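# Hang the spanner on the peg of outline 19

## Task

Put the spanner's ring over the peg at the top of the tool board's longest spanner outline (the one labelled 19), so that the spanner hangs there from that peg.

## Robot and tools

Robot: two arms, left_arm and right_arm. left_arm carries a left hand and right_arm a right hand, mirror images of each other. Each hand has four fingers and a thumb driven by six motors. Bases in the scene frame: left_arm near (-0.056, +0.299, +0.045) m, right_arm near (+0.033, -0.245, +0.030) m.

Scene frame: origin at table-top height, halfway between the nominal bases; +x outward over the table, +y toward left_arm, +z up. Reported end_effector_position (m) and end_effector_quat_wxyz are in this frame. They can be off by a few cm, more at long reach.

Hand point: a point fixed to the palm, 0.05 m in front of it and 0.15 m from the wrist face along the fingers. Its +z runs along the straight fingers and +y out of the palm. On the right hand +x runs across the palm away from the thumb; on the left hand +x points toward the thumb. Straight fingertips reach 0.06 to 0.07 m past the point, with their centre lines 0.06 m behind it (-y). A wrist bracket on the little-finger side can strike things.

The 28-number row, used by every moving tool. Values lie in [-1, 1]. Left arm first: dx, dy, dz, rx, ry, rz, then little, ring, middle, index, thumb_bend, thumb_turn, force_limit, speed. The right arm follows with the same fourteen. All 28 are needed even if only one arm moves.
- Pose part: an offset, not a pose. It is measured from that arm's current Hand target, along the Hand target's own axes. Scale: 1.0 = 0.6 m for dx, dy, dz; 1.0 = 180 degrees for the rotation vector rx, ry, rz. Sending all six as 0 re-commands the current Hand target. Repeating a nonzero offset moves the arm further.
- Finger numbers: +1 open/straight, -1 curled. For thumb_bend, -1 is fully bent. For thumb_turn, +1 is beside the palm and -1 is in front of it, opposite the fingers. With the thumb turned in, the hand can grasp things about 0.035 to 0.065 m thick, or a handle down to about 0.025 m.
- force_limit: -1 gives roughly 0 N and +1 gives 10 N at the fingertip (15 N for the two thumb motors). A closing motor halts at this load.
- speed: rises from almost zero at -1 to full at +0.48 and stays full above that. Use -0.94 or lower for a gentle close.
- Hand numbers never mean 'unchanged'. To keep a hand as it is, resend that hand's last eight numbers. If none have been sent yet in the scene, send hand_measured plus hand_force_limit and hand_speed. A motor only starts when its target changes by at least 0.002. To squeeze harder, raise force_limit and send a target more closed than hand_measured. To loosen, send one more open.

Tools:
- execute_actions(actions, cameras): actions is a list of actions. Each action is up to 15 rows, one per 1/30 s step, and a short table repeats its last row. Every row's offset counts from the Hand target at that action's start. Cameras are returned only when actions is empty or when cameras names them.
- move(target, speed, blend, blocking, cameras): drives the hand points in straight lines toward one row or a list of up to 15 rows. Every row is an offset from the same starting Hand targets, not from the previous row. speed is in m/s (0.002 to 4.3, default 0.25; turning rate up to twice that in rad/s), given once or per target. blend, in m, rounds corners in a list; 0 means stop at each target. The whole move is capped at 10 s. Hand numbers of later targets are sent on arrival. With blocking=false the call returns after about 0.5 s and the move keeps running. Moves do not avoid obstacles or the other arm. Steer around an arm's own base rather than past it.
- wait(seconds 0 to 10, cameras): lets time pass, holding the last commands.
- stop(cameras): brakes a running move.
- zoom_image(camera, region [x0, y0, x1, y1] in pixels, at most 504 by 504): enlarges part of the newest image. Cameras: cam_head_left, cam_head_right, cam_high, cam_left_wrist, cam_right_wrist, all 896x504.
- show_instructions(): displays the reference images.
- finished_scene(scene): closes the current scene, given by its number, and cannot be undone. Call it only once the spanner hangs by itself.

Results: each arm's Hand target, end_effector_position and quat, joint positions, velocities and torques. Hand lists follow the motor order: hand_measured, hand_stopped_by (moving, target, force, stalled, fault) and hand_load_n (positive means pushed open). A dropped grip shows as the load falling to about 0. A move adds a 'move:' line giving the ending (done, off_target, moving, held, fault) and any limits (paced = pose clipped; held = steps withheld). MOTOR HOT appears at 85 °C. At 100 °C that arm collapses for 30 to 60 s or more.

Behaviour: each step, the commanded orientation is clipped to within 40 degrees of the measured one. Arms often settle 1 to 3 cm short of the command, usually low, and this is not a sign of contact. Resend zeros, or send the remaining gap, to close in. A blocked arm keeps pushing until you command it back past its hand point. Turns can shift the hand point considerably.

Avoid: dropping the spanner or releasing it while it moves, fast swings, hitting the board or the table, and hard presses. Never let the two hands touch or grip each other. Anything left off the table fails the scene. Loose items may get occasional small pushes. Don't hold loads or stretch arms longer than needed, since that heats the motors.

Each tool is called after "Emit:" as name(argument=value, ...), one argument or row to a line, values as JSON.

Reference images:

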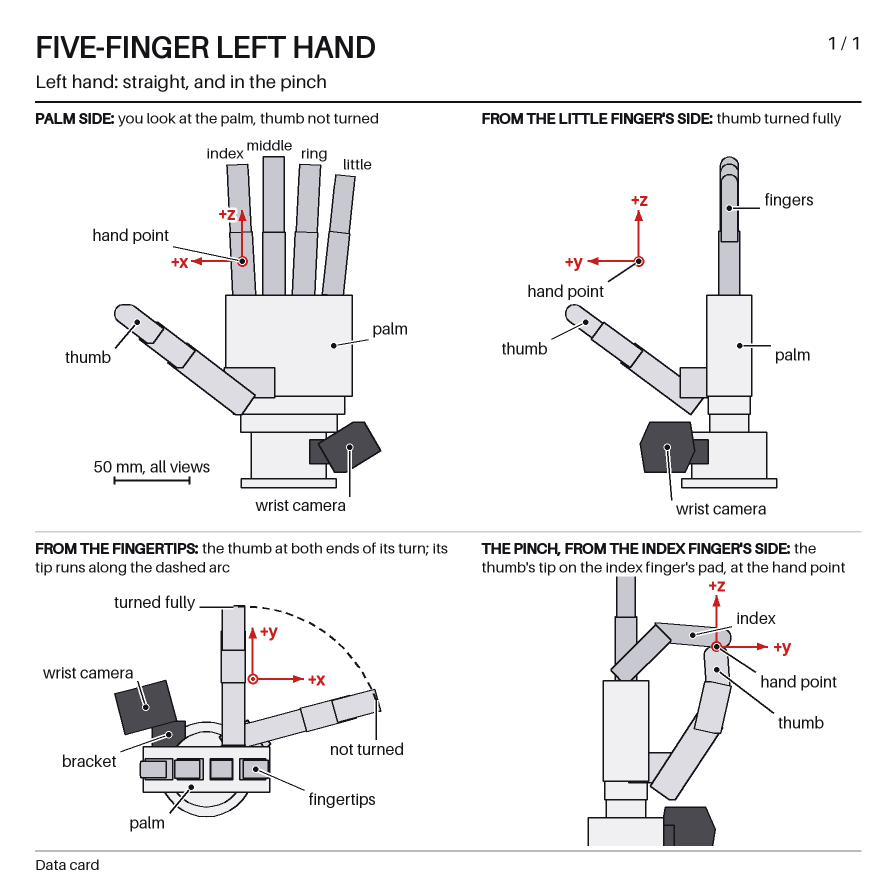

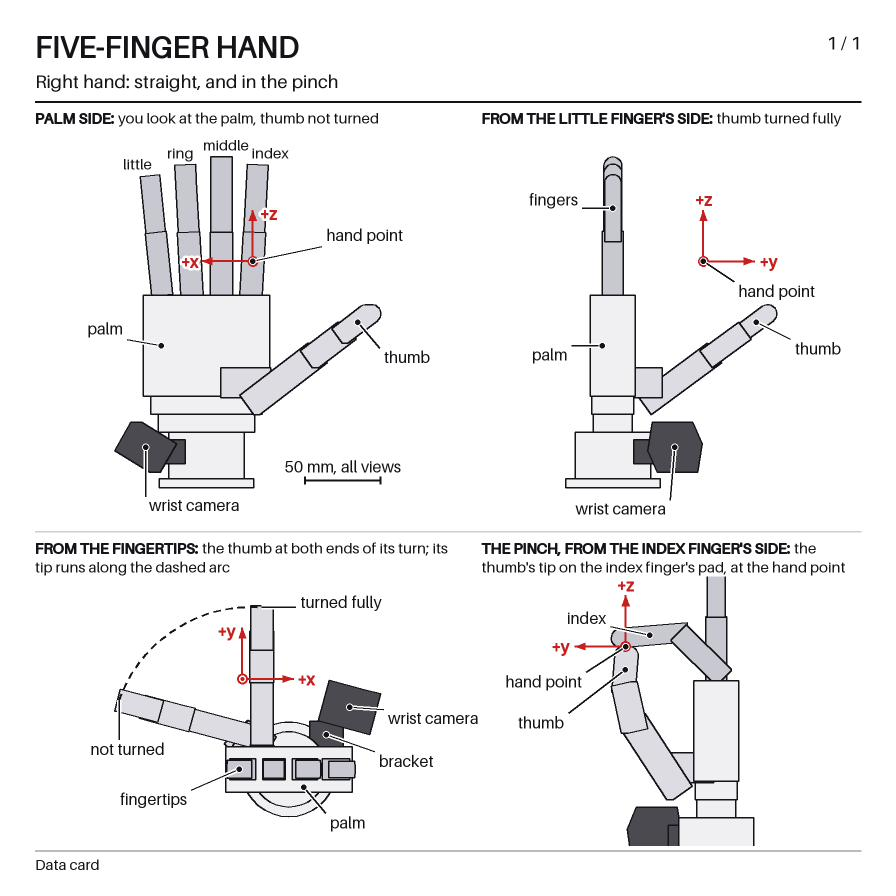

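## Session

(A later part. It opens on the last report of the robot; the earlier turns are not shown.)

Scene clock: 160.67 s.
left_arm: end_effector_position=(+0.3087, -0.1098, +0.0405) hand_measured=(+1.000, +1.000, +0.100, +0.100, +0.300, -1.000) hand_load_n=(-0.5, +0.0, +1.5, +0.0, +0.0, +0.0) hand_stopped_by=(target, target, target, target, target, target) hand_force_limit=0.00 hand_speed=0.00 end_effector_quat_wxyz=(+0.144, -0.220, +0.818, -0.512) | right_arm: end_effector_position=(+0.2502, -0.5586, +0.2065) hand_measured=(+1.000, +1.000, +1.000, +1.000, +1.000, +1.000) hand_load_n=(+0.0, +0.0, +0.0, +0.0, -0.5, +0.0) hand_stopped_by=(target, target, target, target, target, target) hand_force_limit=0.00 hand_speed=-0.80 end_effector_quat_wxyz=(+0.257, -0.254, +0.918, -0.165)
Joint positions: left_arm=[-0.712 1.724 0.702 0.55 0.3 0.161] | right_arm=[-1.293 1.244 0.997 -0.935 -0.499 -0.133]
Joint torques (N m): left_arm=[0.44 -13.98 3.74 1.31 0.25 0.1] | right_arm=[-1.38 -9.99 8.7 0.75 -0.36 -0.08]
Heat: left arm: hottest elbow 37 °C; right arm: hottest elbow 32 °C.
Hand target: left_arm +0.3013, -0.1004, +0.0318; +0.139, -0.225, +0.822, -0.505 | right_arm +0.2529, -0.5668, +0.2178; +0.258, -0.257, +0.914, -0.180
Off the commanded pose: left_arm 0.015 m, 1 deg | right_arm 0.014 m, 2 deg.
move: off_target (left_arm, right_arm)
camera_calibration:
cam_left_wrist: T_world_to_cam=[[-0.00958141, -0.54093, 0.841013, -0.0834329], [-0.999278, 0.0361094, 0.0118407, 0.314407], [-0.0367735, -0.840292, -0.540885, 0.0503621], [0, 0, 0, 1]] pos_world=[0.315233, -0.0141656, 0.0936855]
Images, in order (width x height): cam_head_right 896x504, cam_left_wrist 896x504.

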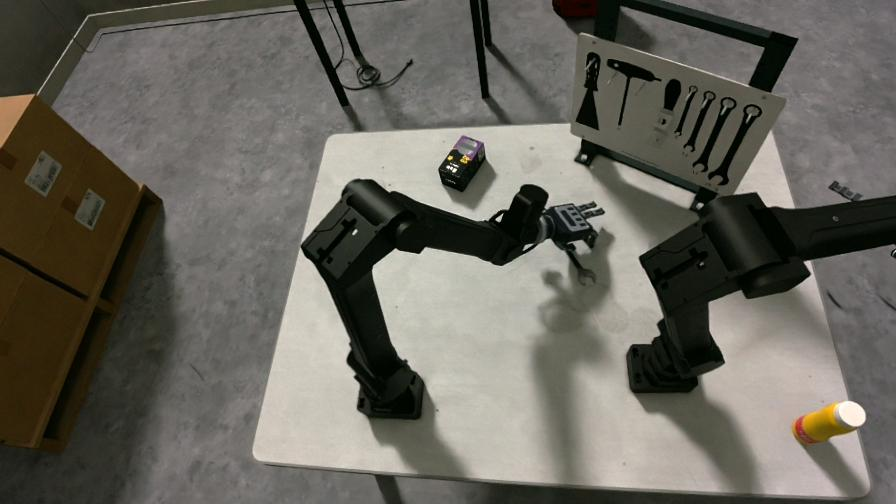

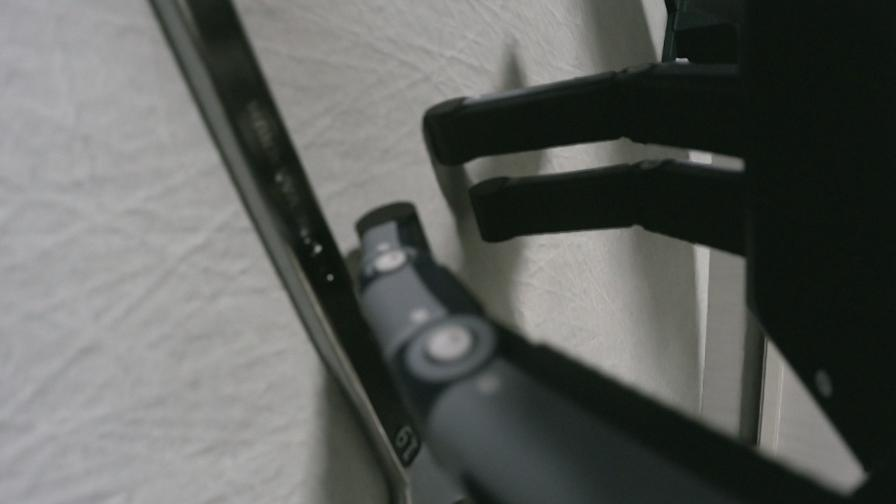

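Emit:
move(
  target=[0.0007,0.0173,-0.0122,0,0,0,1,1,0.1,0.1,0.3,-1,0,0,0,0,0,0,0,0,1,1,1,1,1,1,0,-0.8],
  speed=0.1,
  cameras=["cam_left_wrist"],
)

Emit:
zoom_image(
  camera="cam_left_wrist",
  region=[100, 0, 600, 500],
)

Scene clock: 166.60 s.
left_arm: end_effector_position=(+0.3045, -0.1035, +0.0393) hand_measured=(+1.000, +1.000, +0.100, +0.100, +0.300, -1.000) hand_load_n=(+0.0, +0.0, +2.0, +0.0, +0.0, +0.0) hand_stopped_by=(target, target, target, target, target, target) hand_force_limit=0.00 hand_speed=0.00 end_effector_quat_wxyz=(+0.145, -0.219, +0.814, -0.517) | right_arm: end_effector_position=(+0.2502, -0.5586, +0.2065) hand_measured=(+1.000, +1.000, +1.000, +1.000, +1.000, +1.000) hand_load_n=(+0.0, +0.0, +0.0, +0.0, +0.0, -0.5) hand_stopped_by=(target, target, target, target, target, target) hand_force_limit=0.00 hand_speed=-0.80 end_effector_quat_wxyz=(+0.257, -0.254, +0.918, -0.165)
Joint positions: left_arm=[-0.705 1.72 0.675 0.586 0.309 0.161] | right_arm=[-1.293 1.244 0.997 -0.935 -0.499 -0.133]
Joint torques (N m): left_arm=[0.62 -13.39 3.28 1.09 0.19 0.13] | right_arm=[-1.79 -9.64 8.76 0.7 -0.36 -0.08]
Heat: left arm: hottest elbow 36 °C; right arm: hottest elbow 32 °C.
Hand target: left_arm +0.2953, -0.0910, +0.0258; +0.139, -0.225, +0.822, -0.504 | right_arm +0.2529, -0.5668, +0.2178; +0.258, -0.257, +0.914, -0.180
Off the commanded pose: left_arm 0.021 m, 2 deg | right_arm 0.014 m, 2 deg.
move: off_target (left_arm, right_arm)
camera_calibration:
cam_left_wrist: T_world_to_cam=[[-0.0162276, -0.531558, 0.846867, -0.07638], [-0.999298, 0.0372191, 0.004213, 0.310409], [-0.0337591, -0.846204, -0.531788, 0.0529134], [0, 0, 0, 1]] pos_world=[0.310738, -0.007378, 0.0915146]
Images, in order (width x height): cam_left_wrist 896x504.

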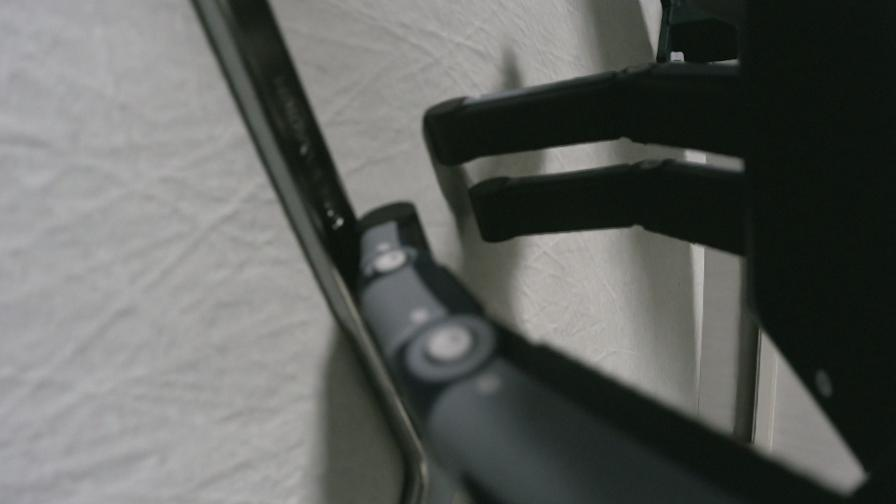

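Scaled by 1.008 from the camera's 896x504 image, which has a finer 1280x720 frame.

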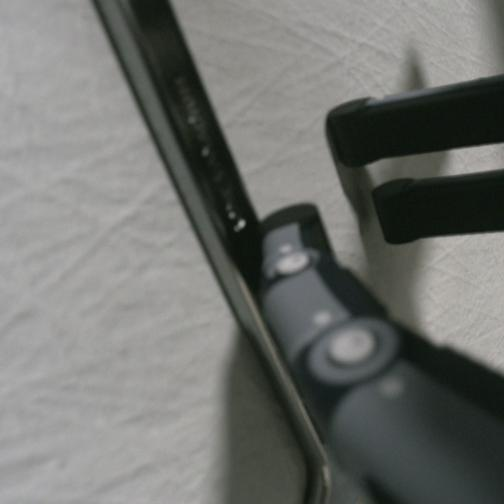

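Emit:
move(
  target=[0,0.0193,0.006,0,0,0,1,1,0.1,0.1,0.3,-1,0,0,0,0,0,0,0,0,1,1,1,1,1,1,0,-0.8],
  speed=0.08,
  cameras=["cam_left_wrist"],
)

Scene clock: 172.80 s.
left_arm: end_effector_position=(+0.3025, -0.1013, +0.0392) hand_measured=(+1.000, +1.000, +0.100, +0.100, +0.300, -1.000) hand_load_n=(+0.0, +0.0, +1.5, +0.0, +0.0, +0.0) hand_stopped_by=(target, target, target, target, target, target) hand_force_limit=0.00 hand_speed=0.00 end_effector_quat_wxyz=(+0.149, -0.217, +0.811, -0.523) | right_arm: end_effector_position=(+0.2502, -0.5586, +0.2065) hand_measured=(+1.000, +1.000, +1.000, +1.000, +1.000, +1.000) hand_load_n=(+0.0, +0.0, +0.0, -0.5, +0.0, +0.0) hand_stopped_by=(target, target, target, target, target, target) hand_force_limit=0.00 hand_speed=-0.80 end_effector_quat_wxyz=(+0.257, -0.254, +0.918, -0.165)
Joint positions: left_arm=[-0.703 1.72 0.658 0.617 0.31 0.161] | right_arm=[-1.293 1.244 0.997 -0.935 -0.499 -0.133]
Joint torques (N m): left_arm=[0.67 -10.46 3.64 1.44 0.2 0.14] | right_arm=[-1.61 -9.82 8.73 0.7 -0.36 -0.07]
Heat: left arm: hottest elbow 35 °C; right arm: hottest elbow 32 °C.
Hand target: left_arm +0.2942, -0.0893, +0.0138; +0.138, -0.225, +0.822, -0.505 | right_arm +0.2529, -0.5668, +0.2178; +0.258, -0.257, +0.914, -0.180
Off the commanded pose: left_arm 0.029 m, 3 deg | right_arm 0.014 m, 2 deg.
move: off_target (left_arm, right_arm)
camera_calibration:
cam_left_wrist: T_world_to_cam=[[-0.0255688, -0.522935, 0.851989, -0.0716593], [-0.999277, 0.037361, -0.00705759, 0.308837], [-0.0281405, -0.851553, -0.523512, 0.0521667], [0, 0, 0, 1]] pos_world=[0.30825, -0.00458891, 0.0905425]
Images, in order (width x height): cam_left_wrist 896x504.

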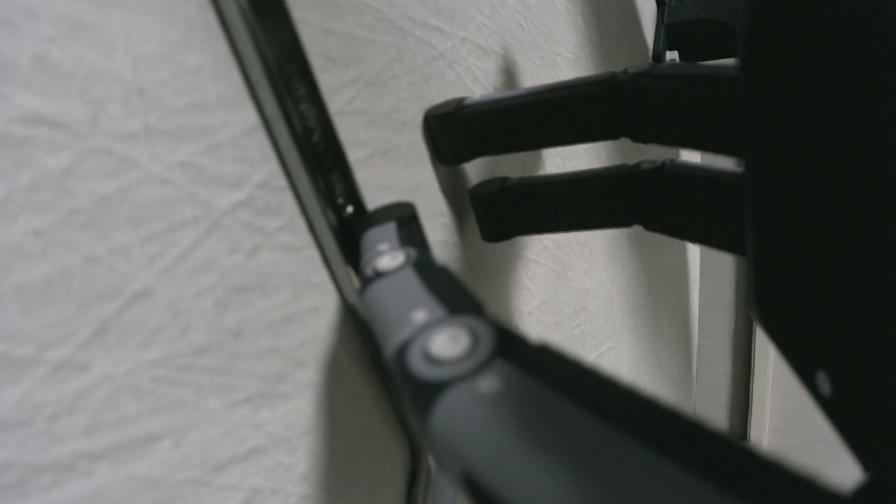

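Emit:
move(
  target=[-0.0017,-0.0718,-0.0093,0,0,0,1,1,0.3,0.1,0.3,-1,0,0,0,0,0,0,0,0,1,1,1,1,1,1,0,-0.8],
  speed=0.1,
  cameras=["cam_left_wrist","cam_head_left","cam_head_right"],
)

Emit:
zoom_image(
  camera="cam_head_left",
  region=[530, 190, 610, 290],
)

Emit:
zoom_image(
  camera="cam_head_right",
  region=[540, 190, 620, 290],
)

Scene clock: 202.63 s.
left_arm: end_effector_position=(+0.2920, -0.0915, +0.0402) hand_measured=(+1.000, +1.000, +0.300, +0.100, +0.300, -1.000) hand_load_n=(+0.0, +0.0, +1.0, +0.0, +0.0, +0.0) hand_stopped_by=(target, target, target, target, target, target) hand_force_limit=0.00 hand_speed=0.00 end_effector_quat_wxyz=(+0.133, -0.229, +0.827, -0.497) | right_arm: end_effector_position=(+0.2502, -0.5586, +0.2065) hand_measured=(+1.000, +1.000, +1.000, +1.000, +1.000, +1.000) hand_load_n=(+0.0, +0.0, +0.0, +0.0, +0.0, +0.0) hand_stopped_by=(target, target, target, target, target, target) hand_force_limit=0.00 hand_speed=-0.80 end_effector_quat_wxyz=(+0.257, -0.254, +0.918, -0.165)
Joint positions: left_arm=[-0.703 1.67 0.657 0.496 0.306 0.161] | right_arm=[-1.293 1.244 0.997 -0.935 -0.499 -0.133]
Joint torques (N m): left_arm=[-0.26 -14.1 8.18 0.36 0.07 0.1] | right_arm=[-1.55 -9.7 8.69 0.7 -0.36 -0.08]
Heat: left arm: hottest shoulder 33 °C; right arm: hottest elbow 32 °C.
Hand target: left_arm +0.3024, -0.1012, +0.0548; +0.138, -0.225, +0.822, -0.505 | right_arm +0.2529, -0.5668, +0.2178; +0.258, -0.257, +0.914, -0.180
Off the commanded pose: left_arm 0.020 m, 1 deg | right_arm 0.014 m, 2 deg.
move: off_target (left_arm, right_arm)
camera_calibration:
cam_left_wrist: T_world_to_cam=[[0.0221147, -0.562843, 0.826268, -0.0842234], [-0.998288, 0.0323243, 0.0487377, 0.294934], [-0.0541402, -0.825931, -0.561165, 0.0721652], [0, 0, 0, 1]] pos_world=[0.300199, 0.00266535, 0.0957133]
Images, in order (width x height): cam_head_left 896x504, cam_head_right 896x504, cam_left_wrist 896x504.

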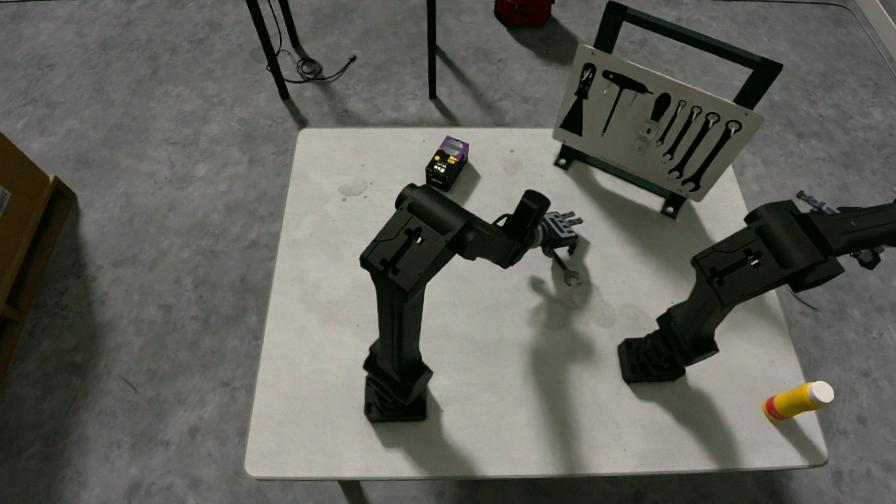

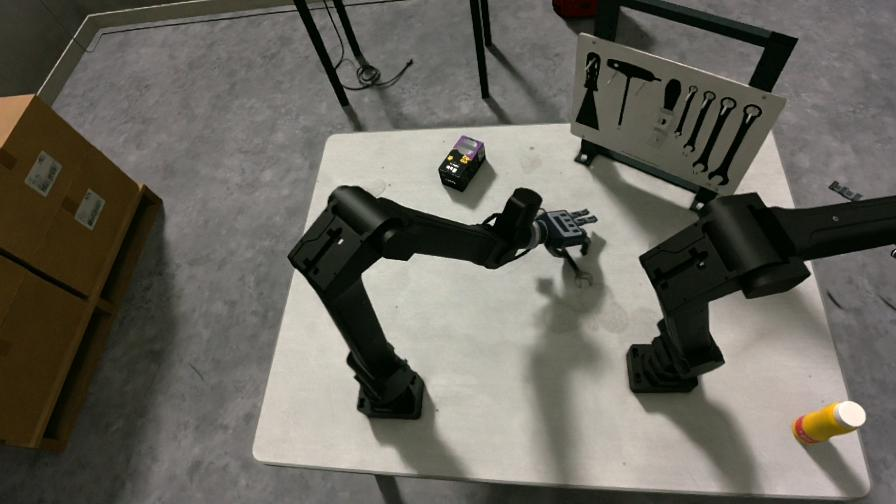

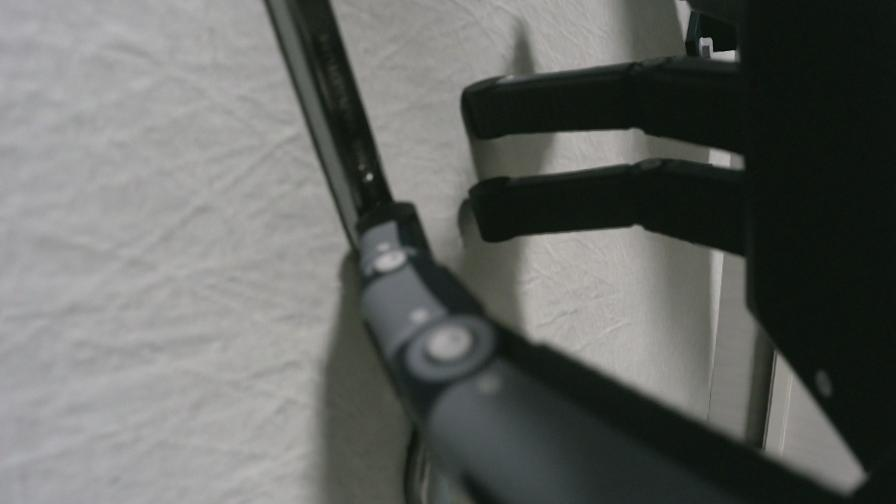

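Scaled by 5.040 from the camera's 896x504 image, which has a finer 1280x720 frame.

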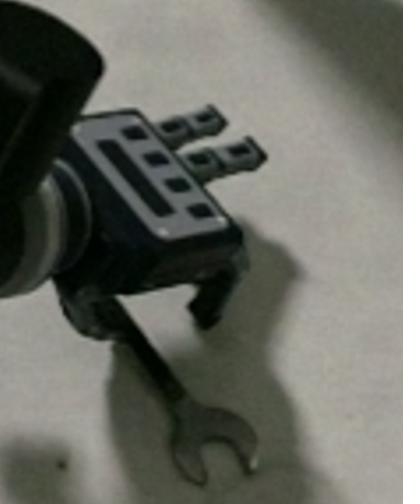

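Scaled by 5.040 from the camera's 896x504 image, which has a finer 1280x720 frame.

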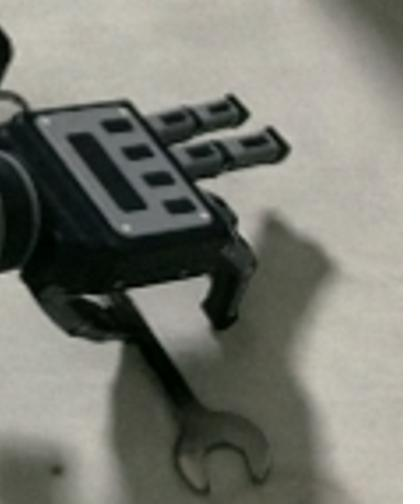

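Emit:
move(
  target=[-0.0264,0.012,-0.0235,0,0,0,1,1,0.3,0.1,0.3,-1,0,0,0,0,0,0,0,0,1,1,1,1,1,1,0,-0.8],
  speed=0.1,
  cameras=["cam_left_wrist","cam_head_left","cam_head_right"],
)

Emit:
zoom_image(
  camera="cam_head_left",
  region=[530, 190, 610, 290],
)

Emit:
zoom_image(
  camera="cam_head_right",
  region=[540, 190, 620, 290],
)

Scene clock: 227.10 s.
left_arm: end_effector_position=(+0.3028, -0.0782, +0.0436) hand_measured=(+1.000, +1.000, +0.300, +0.100, +0.300, -1.000) hand_load_n=(+0.0, -0.5, +0.0, +0.0, +0.0, +0.0) hand_stopped_by=(target, target, target, target, target, target) hand_force_limit=0.00 hand_speed=0.00 end_effector_quat_wxyz=(+0.132, -0.231, +0.824, -0.500) | right_arm: end_effector_position=(+0.2502, -0.5586, +0.2065) hand_measured=(+1.000, +1.000, +1.000, +1.000, +1.000, +1.000) hand_load_n=(+0.0, +0.0, -0.5, +0.0, +0.0, +0.0) hand_stopped_by=(target, target, target, target, target, target) hand_force_limit=0.00 hand_speed=-0.80 end_effector_quat_wxyz=(+0.257, -0.254, +0.918, -0.165)
Joint positions: left_arm=[-0.658 1.662 0.657 0.487 0.346 0.176] | right_arm=[-1.293 1.244 0.997 -0.935 -0.499 -0.133]
Joint torques (N m): left_arm=[0.44 -14.74 6.35 0.64 0.24 0.2] | right_arm=[-1.67 -9.76 8.73 0.72 -0.36 -0.08]
Heat: left arm: hottest elbow 35 °C; right arm: hottest elbow 32 °C.
Hand target: left_arm +0.3079, -0.0795, +0.0547; +0.138, -0.225, +0.822, -0.504 | right_arm +0.2529, -0.5668, +0.2178; +0.258, -0.257, +0.914, -0.180
Off the commanded pose: left_arm 0.012 m, 1 deg | right_arm 0.014 m, 2 deg.
move: off_target (left_arm, right_arm)
camera_calibration:
cam_left_wrist: T_world_to_cam=[[0.0258882, -0.55612, 0.830699, -0.0805815], [-0.998277, 0.0293844, 0.0507823, 0.304891], [-0.0526506, -0.830583, -0.554401, 0.0845534], [0, 0, 0, 1]] pos_world=[0.310904, 0.0164566, 0.0983324]
Images, in order (width x height): cam_head_left 896x504, cam_head_right 896x504, cam_left_wrist 896x504.

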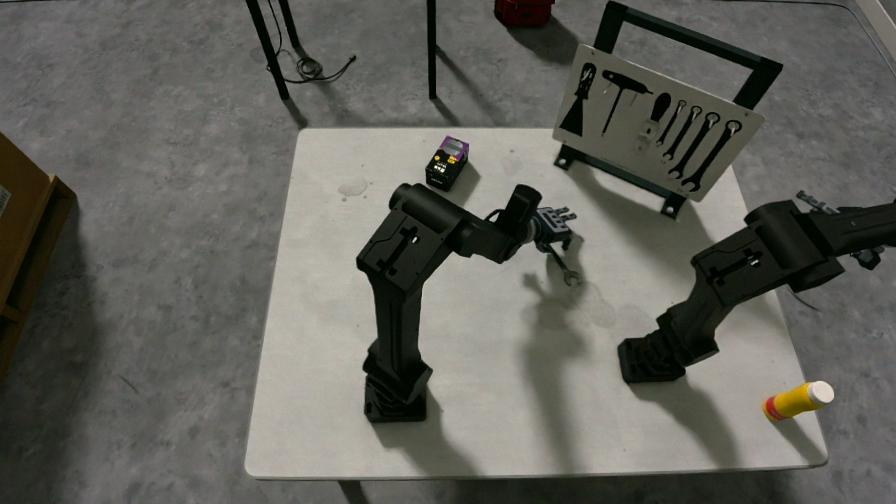

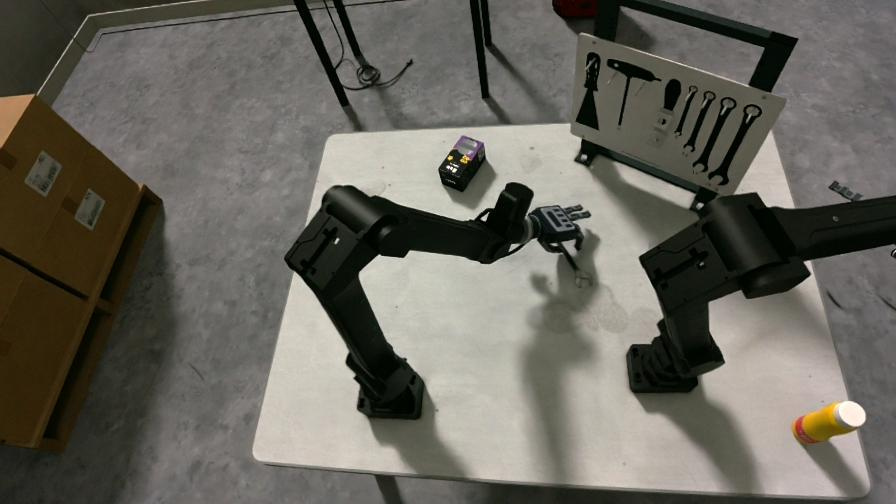

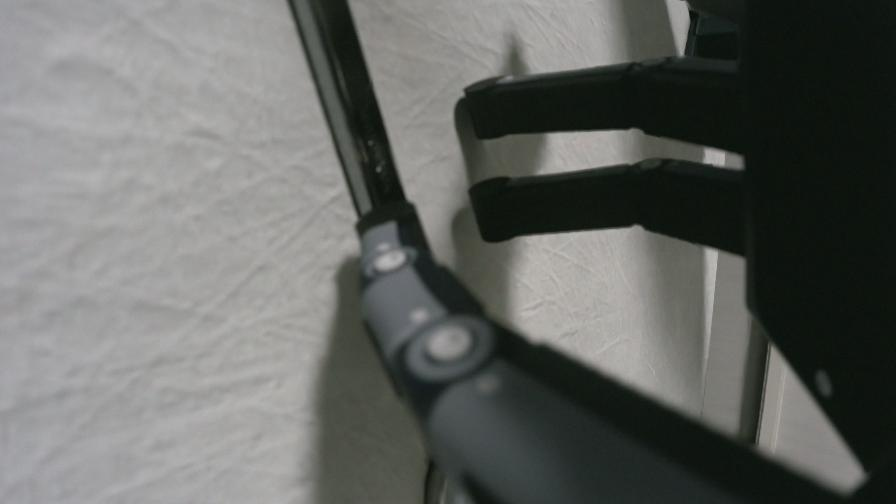

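Scaled by 5.040 from the camera's 896x504 image, which has a finer 1280x720 frame.

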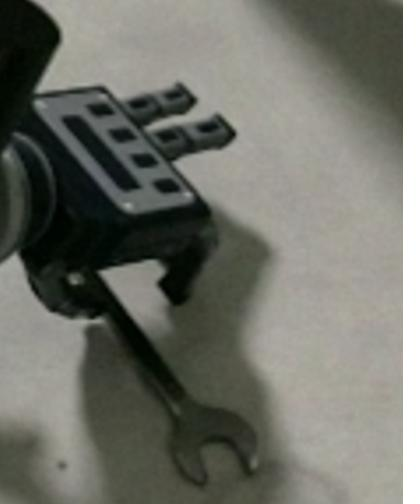

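Scaled by 5.040 from the camera's 896x504 image, which has a finer 1280x720 frame.

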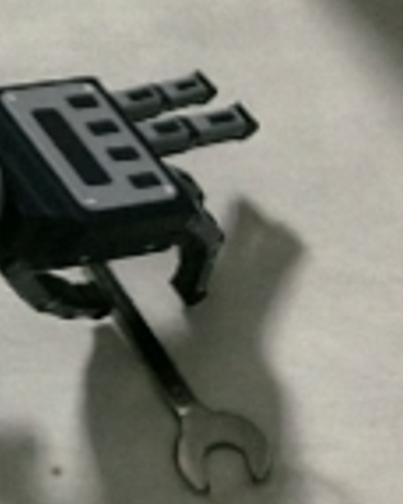

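Emit:
move(
  target=[0,0.0193,0.006,0,0,0,1,1,0.3,0.1,0.3,-1,0,0,0,0,0,0,0,0,1,1,1,1,1,1,0,-0.8],
  speed=0.08,
  cameras=["cam_left_wrist","cam_head_left","cam_head_right"],
)

Emit:
zoom_image(
  camera="cam_head_left",
  region=[530, 190, 610, 290],
)

Emit:
zoom_image(
  camera="cam_head_right",
  region=[540, 190, 620, 290],
)

Scene clock: 231.77 s.
left_arm: end_effector_position=(+0.3032, -0.0786, +0.0442) hand_measured=(+1.000, +1.000, +0.300, +0.100, +0.300, -1.000) hand_load_n=(+0.0, +0.0, +0.0, +0.0, +0.0, +0.0) hand_stopped_by=(target, target, target, target, target, target) hand_force_limit=0.00 hand_speed=0.00 end_effector_quat_wxyz=(+0.133, -0.229, +0.824, -0.501) | right_arm: end_effector_position=(+0.2502, -0.5586, +0.2065) hand_measured=(+1.000, +1.000, +1.000, +1.000, +1.000, +1.000) hand_load_n=(+0.0, +0.0, +0.0, +0.0, +0.0, +0.0) hand_stopped_by=(target, target, target, target, target, target) hand_force_limit=0.00 hand_speed=-0.80 end_effector_quat_wxyz=(+0.257, -0.254, +0.918, -0.165)
Joint positions: left_arm=[-0.658 1.662 0.657 0.49 0.348 0.178] | right_arm=[-1.293 1.244 0.997 -0.935 -0.499 -0.133]
Joint torques (N m): left_arm=[0.5 -12.04 5.56 2.13 0.24 0.2] | right_arm=[-1.49 -9.82 8.7 0.76 -0.36 -0.09]
Heat: left arm: hottest elbow 35 °C; right arm: hottest elbow 32 °C.
Hand target: left_arm +0.3069, -0.0777, +0.0428; +0.139, -0.225, +0.822, -0.504 | right_arm +0.2529, -0.5668, +0.2178; +0.258, -0.257, +0.914, -0.180
Off the commanded pose: left_arm 0.004 m, 1 deg | right_arm 0.014 m, 2 deg.
move: off_target (right_arm)
camera_calibration:
cam_left_wrist: T_world_to_cam=[[0.0215414, -0.554665, 0.831795, -0.0800117], [-0.998392, 0.0317052, 0.0469978, 0.305548], [-0.0524403, -0.83147, -0.55309, 0.0843341], [0, 0, 0, 1]] pos_world=[0.311203, 0.016054, 0.0988376]
Images, in order (width x height): cam_head_left 896x504, cam_head_right 896x504, cam_left_wrist 896x504.

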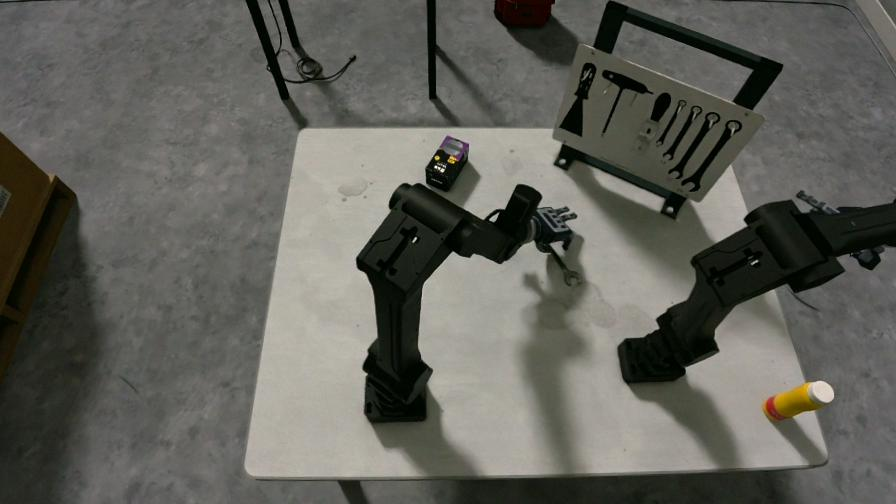

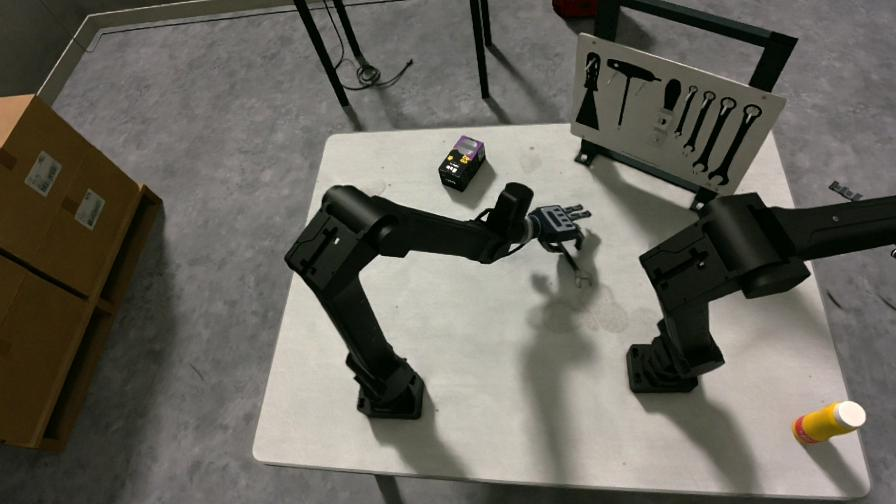

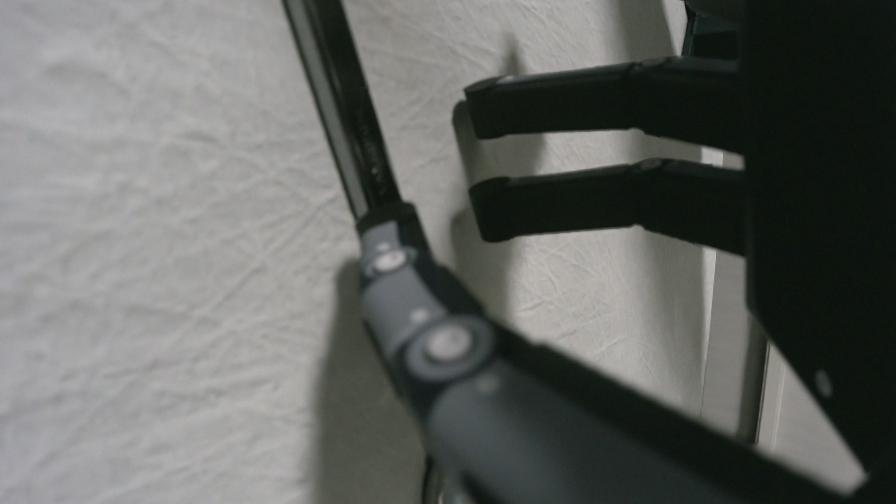

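Scaled by 5.040 from the camera's 896x504 image, which has a finer 1280x720 frame.

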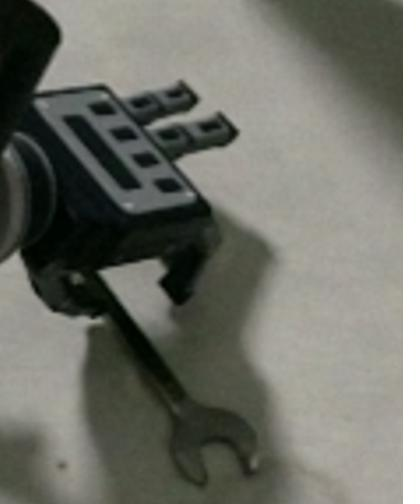

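Scaled by 5.040 from the camera's 896x504 image, which has a finer 1280x720 frame.

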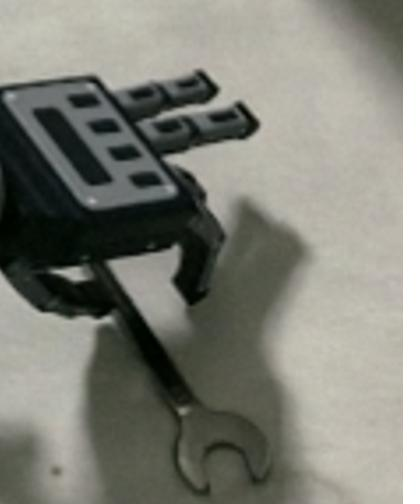

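Emit:
move(
  target=[0,0.0178,0.009,0,0,0,1,1,0.3,0.1,0.3,-1,0,0,0,0,0,0,0,0,1,1,1,1,1,1,0,-0.8],
  speed=0.08,
  cameras=["cam_left_wrist"],
)

Scene clock: 234.03 s.
left_arm: end_effector_position=(+0.3063, -0.0812, +0.0399) hand_measured=(+1.000, +1.000, +0.300, +0.100, +0.300, -1.000) hand_load_n=(+0.0, +0.0, +0.0, +0.0, +0.0, +0.0) hand_stopped_by=(target, target, target, target, target, target) hand_force_limit=0.00 hand_speed=0.00 end_effector_quat_wxyz=(+0.137, -0.226, +0.820, -0.507) | right_arm: end_effector_position=(+0.2502, -0.5586, +0.2065) hand_measured=(+1.000, +1.000, +1.000, +1.000, +1.000, +1.000) hand_load_n=(+0.0, +0.0, +0.0, +0.0, +0.0, -0.5) hand_stopped_by=(target, target, target, target, target, target) hand_force_limit=0.00 hand_speed=-0.80 end_effector_quat_wxyz=(+0.257, -0.254, +0.918, -0.165)
Joint positions: left_arm=[-0.658 1.687 0.657 0.532 0.349 0.178] | right_arm=[-1.293 1.244 0.997 -0.935 -0.499 -0.133]
Joint torques (N m): left_arm=[0.44 -11.4 5.01 2.11 0.22 0.2] | right_arm=[-1.55 -9.88 8.73 0.73 -0.36 -0.09]
Heat: left arm: hottest elbow 35 °C; right arm: hottest elbow 32 °C.
Hand target: left_arm +0.3069, -0.0777, +0.0308; +0.139, -0.225, +0.822, -0.504 | right_arm +0.2529, -0.5668, +0.2178; +0.258, -0.257, +0.914, -0.180
Off the commanded pose: left_arm 0.010 m, 0 deg | right_arm 0.014 m, 2 deg.
move: off_target (right_arm)
camera_calibration:
cam_left_wrist: T_world_to_cam=[[0.0101394, -0.545998, 0.837725, -0.0738408], [-0.998903, 0.0327686, 0.0334476, 0.30968], [-0.0457135, -0.837145, -0.545067, 0.077175], [0, 0, 0, 1]] pos_world=[0.313617, 0.0141419, 0.0935658]
Images, in order (width x height): cam_left_wrist 896x504.

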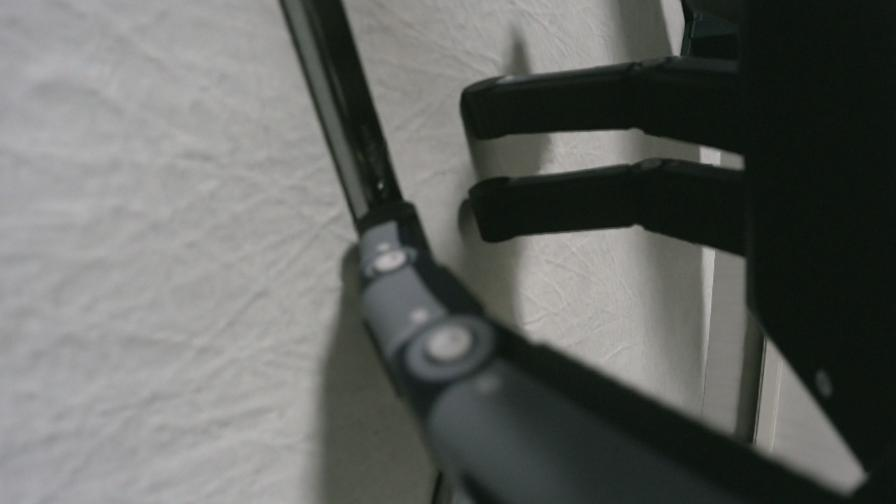

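Emit:
zoom_image(
  camera="cam_left_wrist",
  region=[280, 40, 580, 340],
)

Scaled by 1.680 from the camera's 896x504 image, which has a finer 1280x720 frame.

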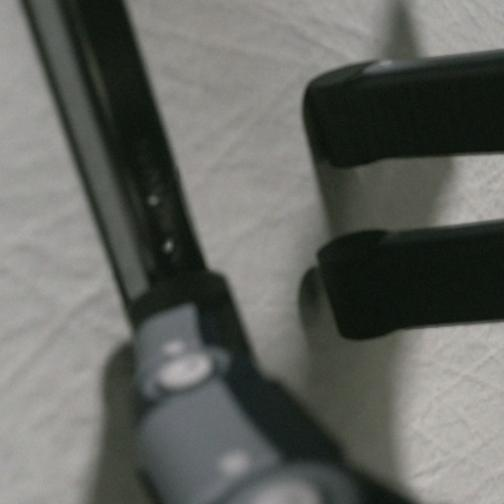

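Emit:
move(
  target=[0,-0.0446,-0.0227,0.0556,0,0.139,1,1,0.1,0.1,0.3,-1,0,0,0,0,0,0,0,0,1,1,1,1,1,1,0,-0.8],
  speed=0.12,
  cameras=["cam_left_wrist","cam_head_left","cam_head_right"],
)

Emit:
zoom_image(
  camera="cam_head_left",
  region=[530, 190, 610, 290],
)

Emit:
zoom_image(
  camera="cam_head_right",
  region=[540, 190, 620, 290],
)

Scene clock: 269.13 s.
left_arm: end_effector_position=(+0.3076, -0.0735, +0.0482) hand_measured=(+1.000, +1.000, +0.100, +0.100, +0.300, -1.000) hand_load_n=(+0.0, +0.0, -0.5, +0.0, +0.0, +0.0) hand_stopped_by=(target, target, target, target, target, target) hand_force_limit=0.00 hand_speed=0.00 end_effector_quat_wxyz=(+0.252, -0.042, +0.814, -0.522) | right_arm: end_effector_position=(+0.2502, -0.5586, +0.2065) hand_measured=(+1.000, +1.000, +1.000, +1.000, +1.000, +1.000) hand_load_n=(+0.0, +0.0, +0.0, +0.0, +0.0, +0.0) hand_stopped_by=(target, target, target, target, target, target) hand_force_limit=0.00 hand_speed=-0.80 end_effector_quat_wxyz=(+0.257, -0.254, +0.918, -0.165)
Joint positions: left_arm=[-0.677 1.681 0.571 0.748 0.381 0.538] | right_arm=[-1.293 1.244 0.997 -0.935 -0.499 -0.133]
Joint torques (N m): left_arm=[-0.79 -14.04 4.41 2.26 0.21 0.22] | right_arm=[-1.67 -9.76 8.75 0.7 -0.36 -0.08]
Heat: left arm: hottest shoulder 34 °C; right arm: hottest elbow 33 °C.
Hand target: left_arm +0.3069, -0.0777, +0.0607; +0.263, -0.029, +0.804, -0.532 | right_arm +0.2529, -0.5668, +0.2178; +0.258, -0.257, +0.914, -0.180
Off the commanded pose: left_arm 0.013 m, 2 deg | right_arm 0.014 m, 2 deg.
move: off_target (left_arm, right_arm)
camera_calibration:
cam_left_wrist: T_world_to_cam=[[-0.403617, -0.565358, 0.719349, 0.0549246], [-0.914575, 0.227469, -0.334381, 0.316641], [0.025415, -0.792861, -0.608873, 0.0725993], [0, 0, 0, 1]] pos_world=[0.309915, 0.0165872, 0.110572]
Images, in order (width x height): cam_head_left 896x504, cam_head_right 896x504, cam_left_wrist 896x504.

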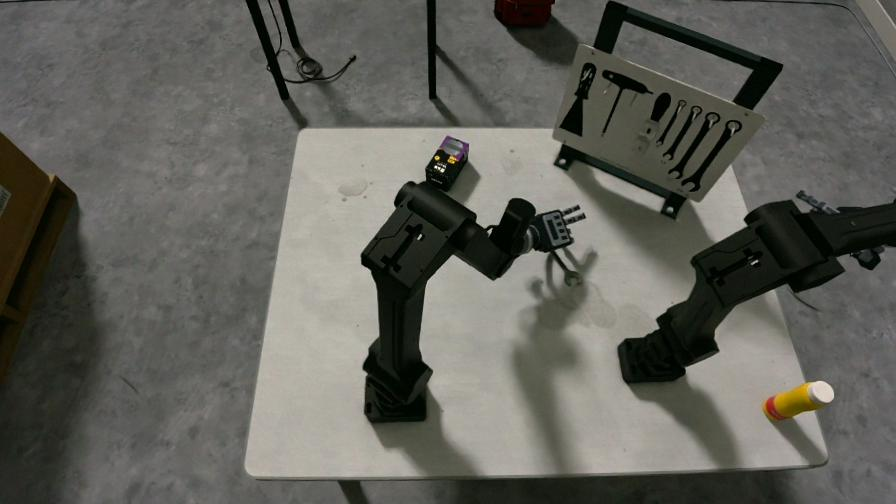

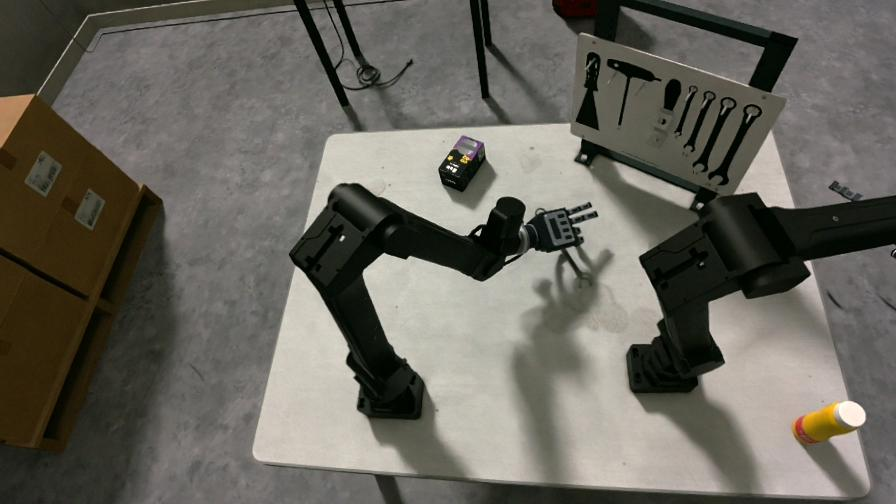

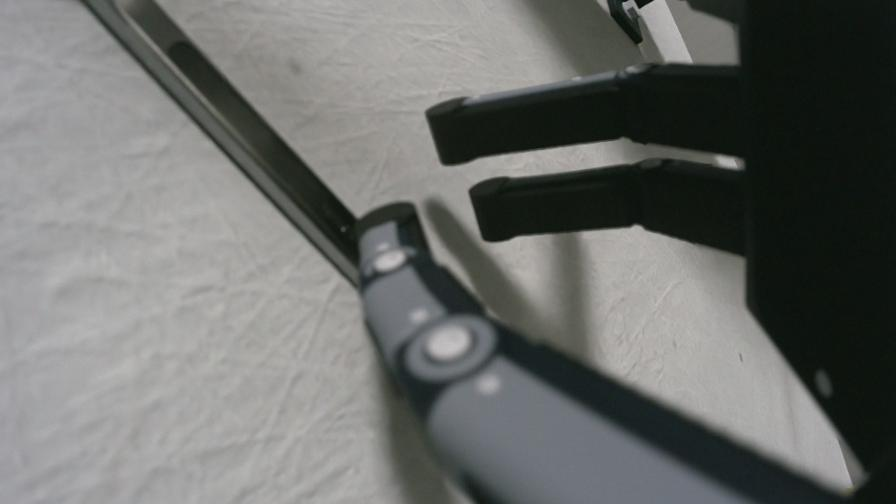

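Scaled by 5.040 from the camera's 896x504 image, which has a finer 1280x720 frame.

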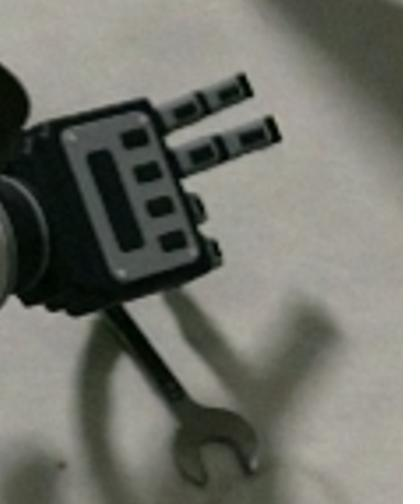

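Scaled by 5.040 from the camera's 896x504 image, which has a finer 1280x720 frame.

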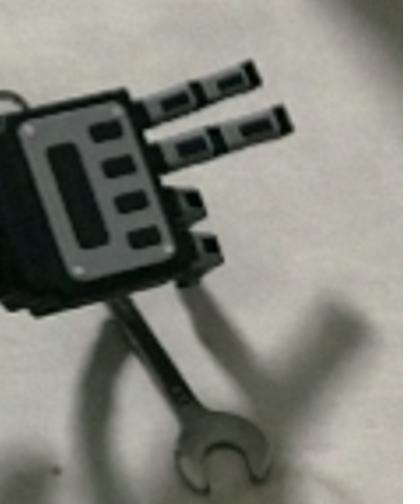

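Emit:
move(
  target=[0.0087,0.0195,0.01,0,0,0,1,1,0.1,0.1,0.45,-1,0,0,0,0,0,0,0,0,1,1,1,1,1,1,0,-0.8],
  speed=0.08,
  cameras=["cam_left_wrist"],
)

Scene clock: 283.63 s.
left_arm: end_effector_position=(+0.3118, -0.0778, +0.0541) hand_measured=(+1.000, +1.000, +0.100, +0.100, +0.450, -1.000) hand_load_n=(+0.0, +0.0, +0.0, +0.0, +0.0, +0.0) hand_stopped_by=(target, target, target, target, target, target) hand_force_limit=0.00 hand_speed=0.00 end_effector_quat_wxyz=(+0.264, -0.036, +0.804, -0.532) | right_arm: end_effector_position=(+0.2502, -0.5586, +0.2065) hand_measured=(+1.000, +1.000, +1.000, +1.000, +1.000, +1.000) hand_load_n=(+0.0, +0.0, +0.0, +0.0, +0.0, -0.5) hand_stopped_by=(target, target, target, target, target, target) hand_force_limit=0.00 hand_speed=-0.80 end_effector_quat_wxyz=(+0.257, -0.254, +0.918, -0.165)
Joint positions: left_arm=[-0.679 1.69 0.571 0.796 0.381 0.539] | right_arm=[-1.293 1.244 0.997 -0.935 -0.499 -0.133]
Joint torques (N m): left_arm=[-0.73 -10.46 4.48 2.33 0.14 0.21] | right_arm=[-1.67 -9.88 8.72 0.75 -0.37 -0.09]
Heat: left arm: hottest shoulder 34 °C; right arm: hottest elbow 33 °C.
Hand target: left_arm +0.3079, -0.0794, +0.0469; +0.263, -0.029, +0.804, -0.532 | right_arm +0.2529, -0.5668, +0.2178; +0.258, -0.257, +0.914, -0.180
Off the commanded pose: left_arm 0.009 m, 1 deg | right_arm 0.014 m, 2 deg.
move: off_target (right_arm)
camera_calibration:
cam_left_wrist: T_world_to_cam=[[-0.4268, -0.547534, 0.719756, 0.0584764], [-0.903339, 0.220575, -0.367865, 0.321219], [0.0426585, -0.807188, -0.588751, 0.0651562], [0, 0, 0, 1]] pos_world=[0.312348, 0.0137583, 0.114437]
Images, in order (width x height): cam_left_wrist 896x504.

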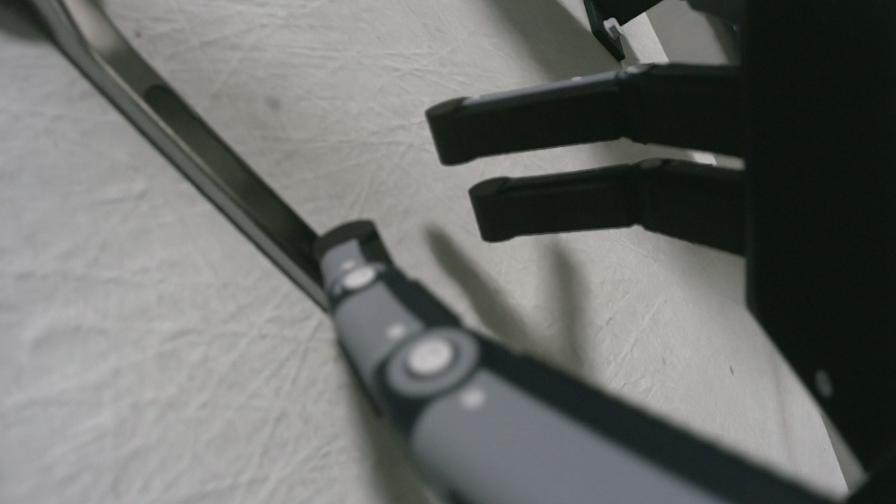

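Emit:
move(
  target=[0.0105,0.0232,0.0078,0,0,0,1,1,0.1,0.1,0.45,-1,0,0,0,0,0,0,0,0,1,1,1,1,1,1,0,-0.8],
  speed=0.08,
  cameras=["cam_left_wrist"],
)

Scene clock: 288.07 s.
left_arm: end_effector_position=(+0.3124, -0.0783, +0.0371) hand_measured=(+1.000, +1.000, +0.100, +0.100, +0.450, -1.000) hand_load_n=(+0.0, +0.0, +0.0, +0.0, +0.5, +0.5) hand_stopped_by=(target, target, target, target, target, target) hand_force_limit=0.00 hand_speed=0.00 end_effector_quat_wxyz=(+0.263, -0.036, +0.804, -0.532) | right_arm: end_effector_position=(+0.2502, -0.5586, +0.2065) hand_measured=(+1.000, +1.000, +1.000, +1.000, +1.000, +1.000) hand_load_n=(+0.0, +0.0, +0.0, +0.0, +0.0, +0.0) hand_stopped_by=(target, target, target, target, target, target) hand_force_limit=0.00 hand_speed=-0.80 end_effector_quat_wxyz=(+0.257, -0.254, +0.918, -0.165)
Joint positions: left_arm=[-0.679 1.75 0.571 0.854 0.381 0.539] | right_arm=[-1.293 1.244 0.997 -0.935 -0.499 -0.133]
Joint torques (N m): left_arm=[-0.79 -11.16 3.88 2.35 0.14 0.2] | right_arm=[-1.55 -10.05 8.75 0.73 -0.36 -0.09]
Heat: left arm: hottest shoulder 34 °C; right arm: hottest elbow 33 °C.
Hand target: left_arm +0.3078, -0.0794, +0.0309; +0.263, -0.029, +0.804, -0.532 | right_arm +0.2529, -0.5668, +0.2178; +0.258, -0.257, +0.914, -0.180
Off the commanded pose: left_arm 0.008 m, 1 deg | right_arm 0.014 m, 2 deg.
move: off_target (right_arm)
camera_calibration:
cam_left_wrist: T_world_to_cam=[[-0.425927, -0.548187, 0.719776, 0.0703577], [-0.903784, 0.220898, -0.366576, 0.315661], [0.0419554, -0.806657, -0.589529, 0.0550655], [0, 0, 0, 1]] pos_world=[0.312947, 0.0132594, 0.0975347]
Images, in order (width x height): cam_left_wrist 896x504.

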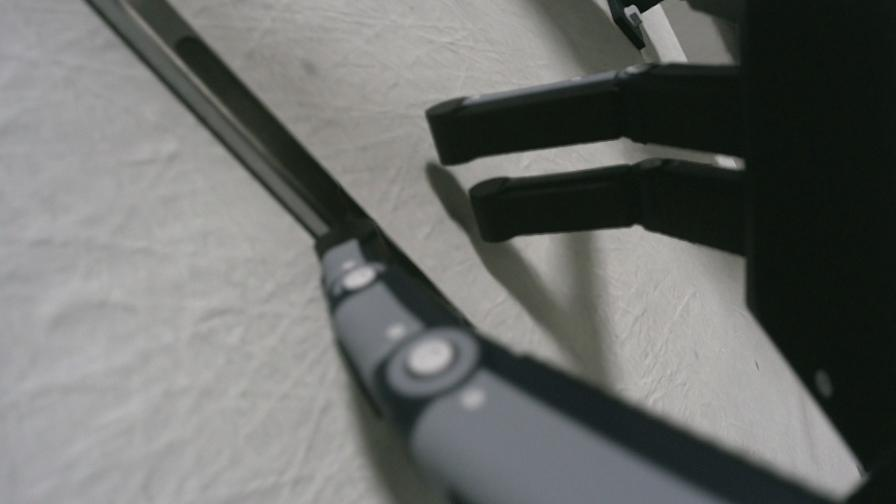

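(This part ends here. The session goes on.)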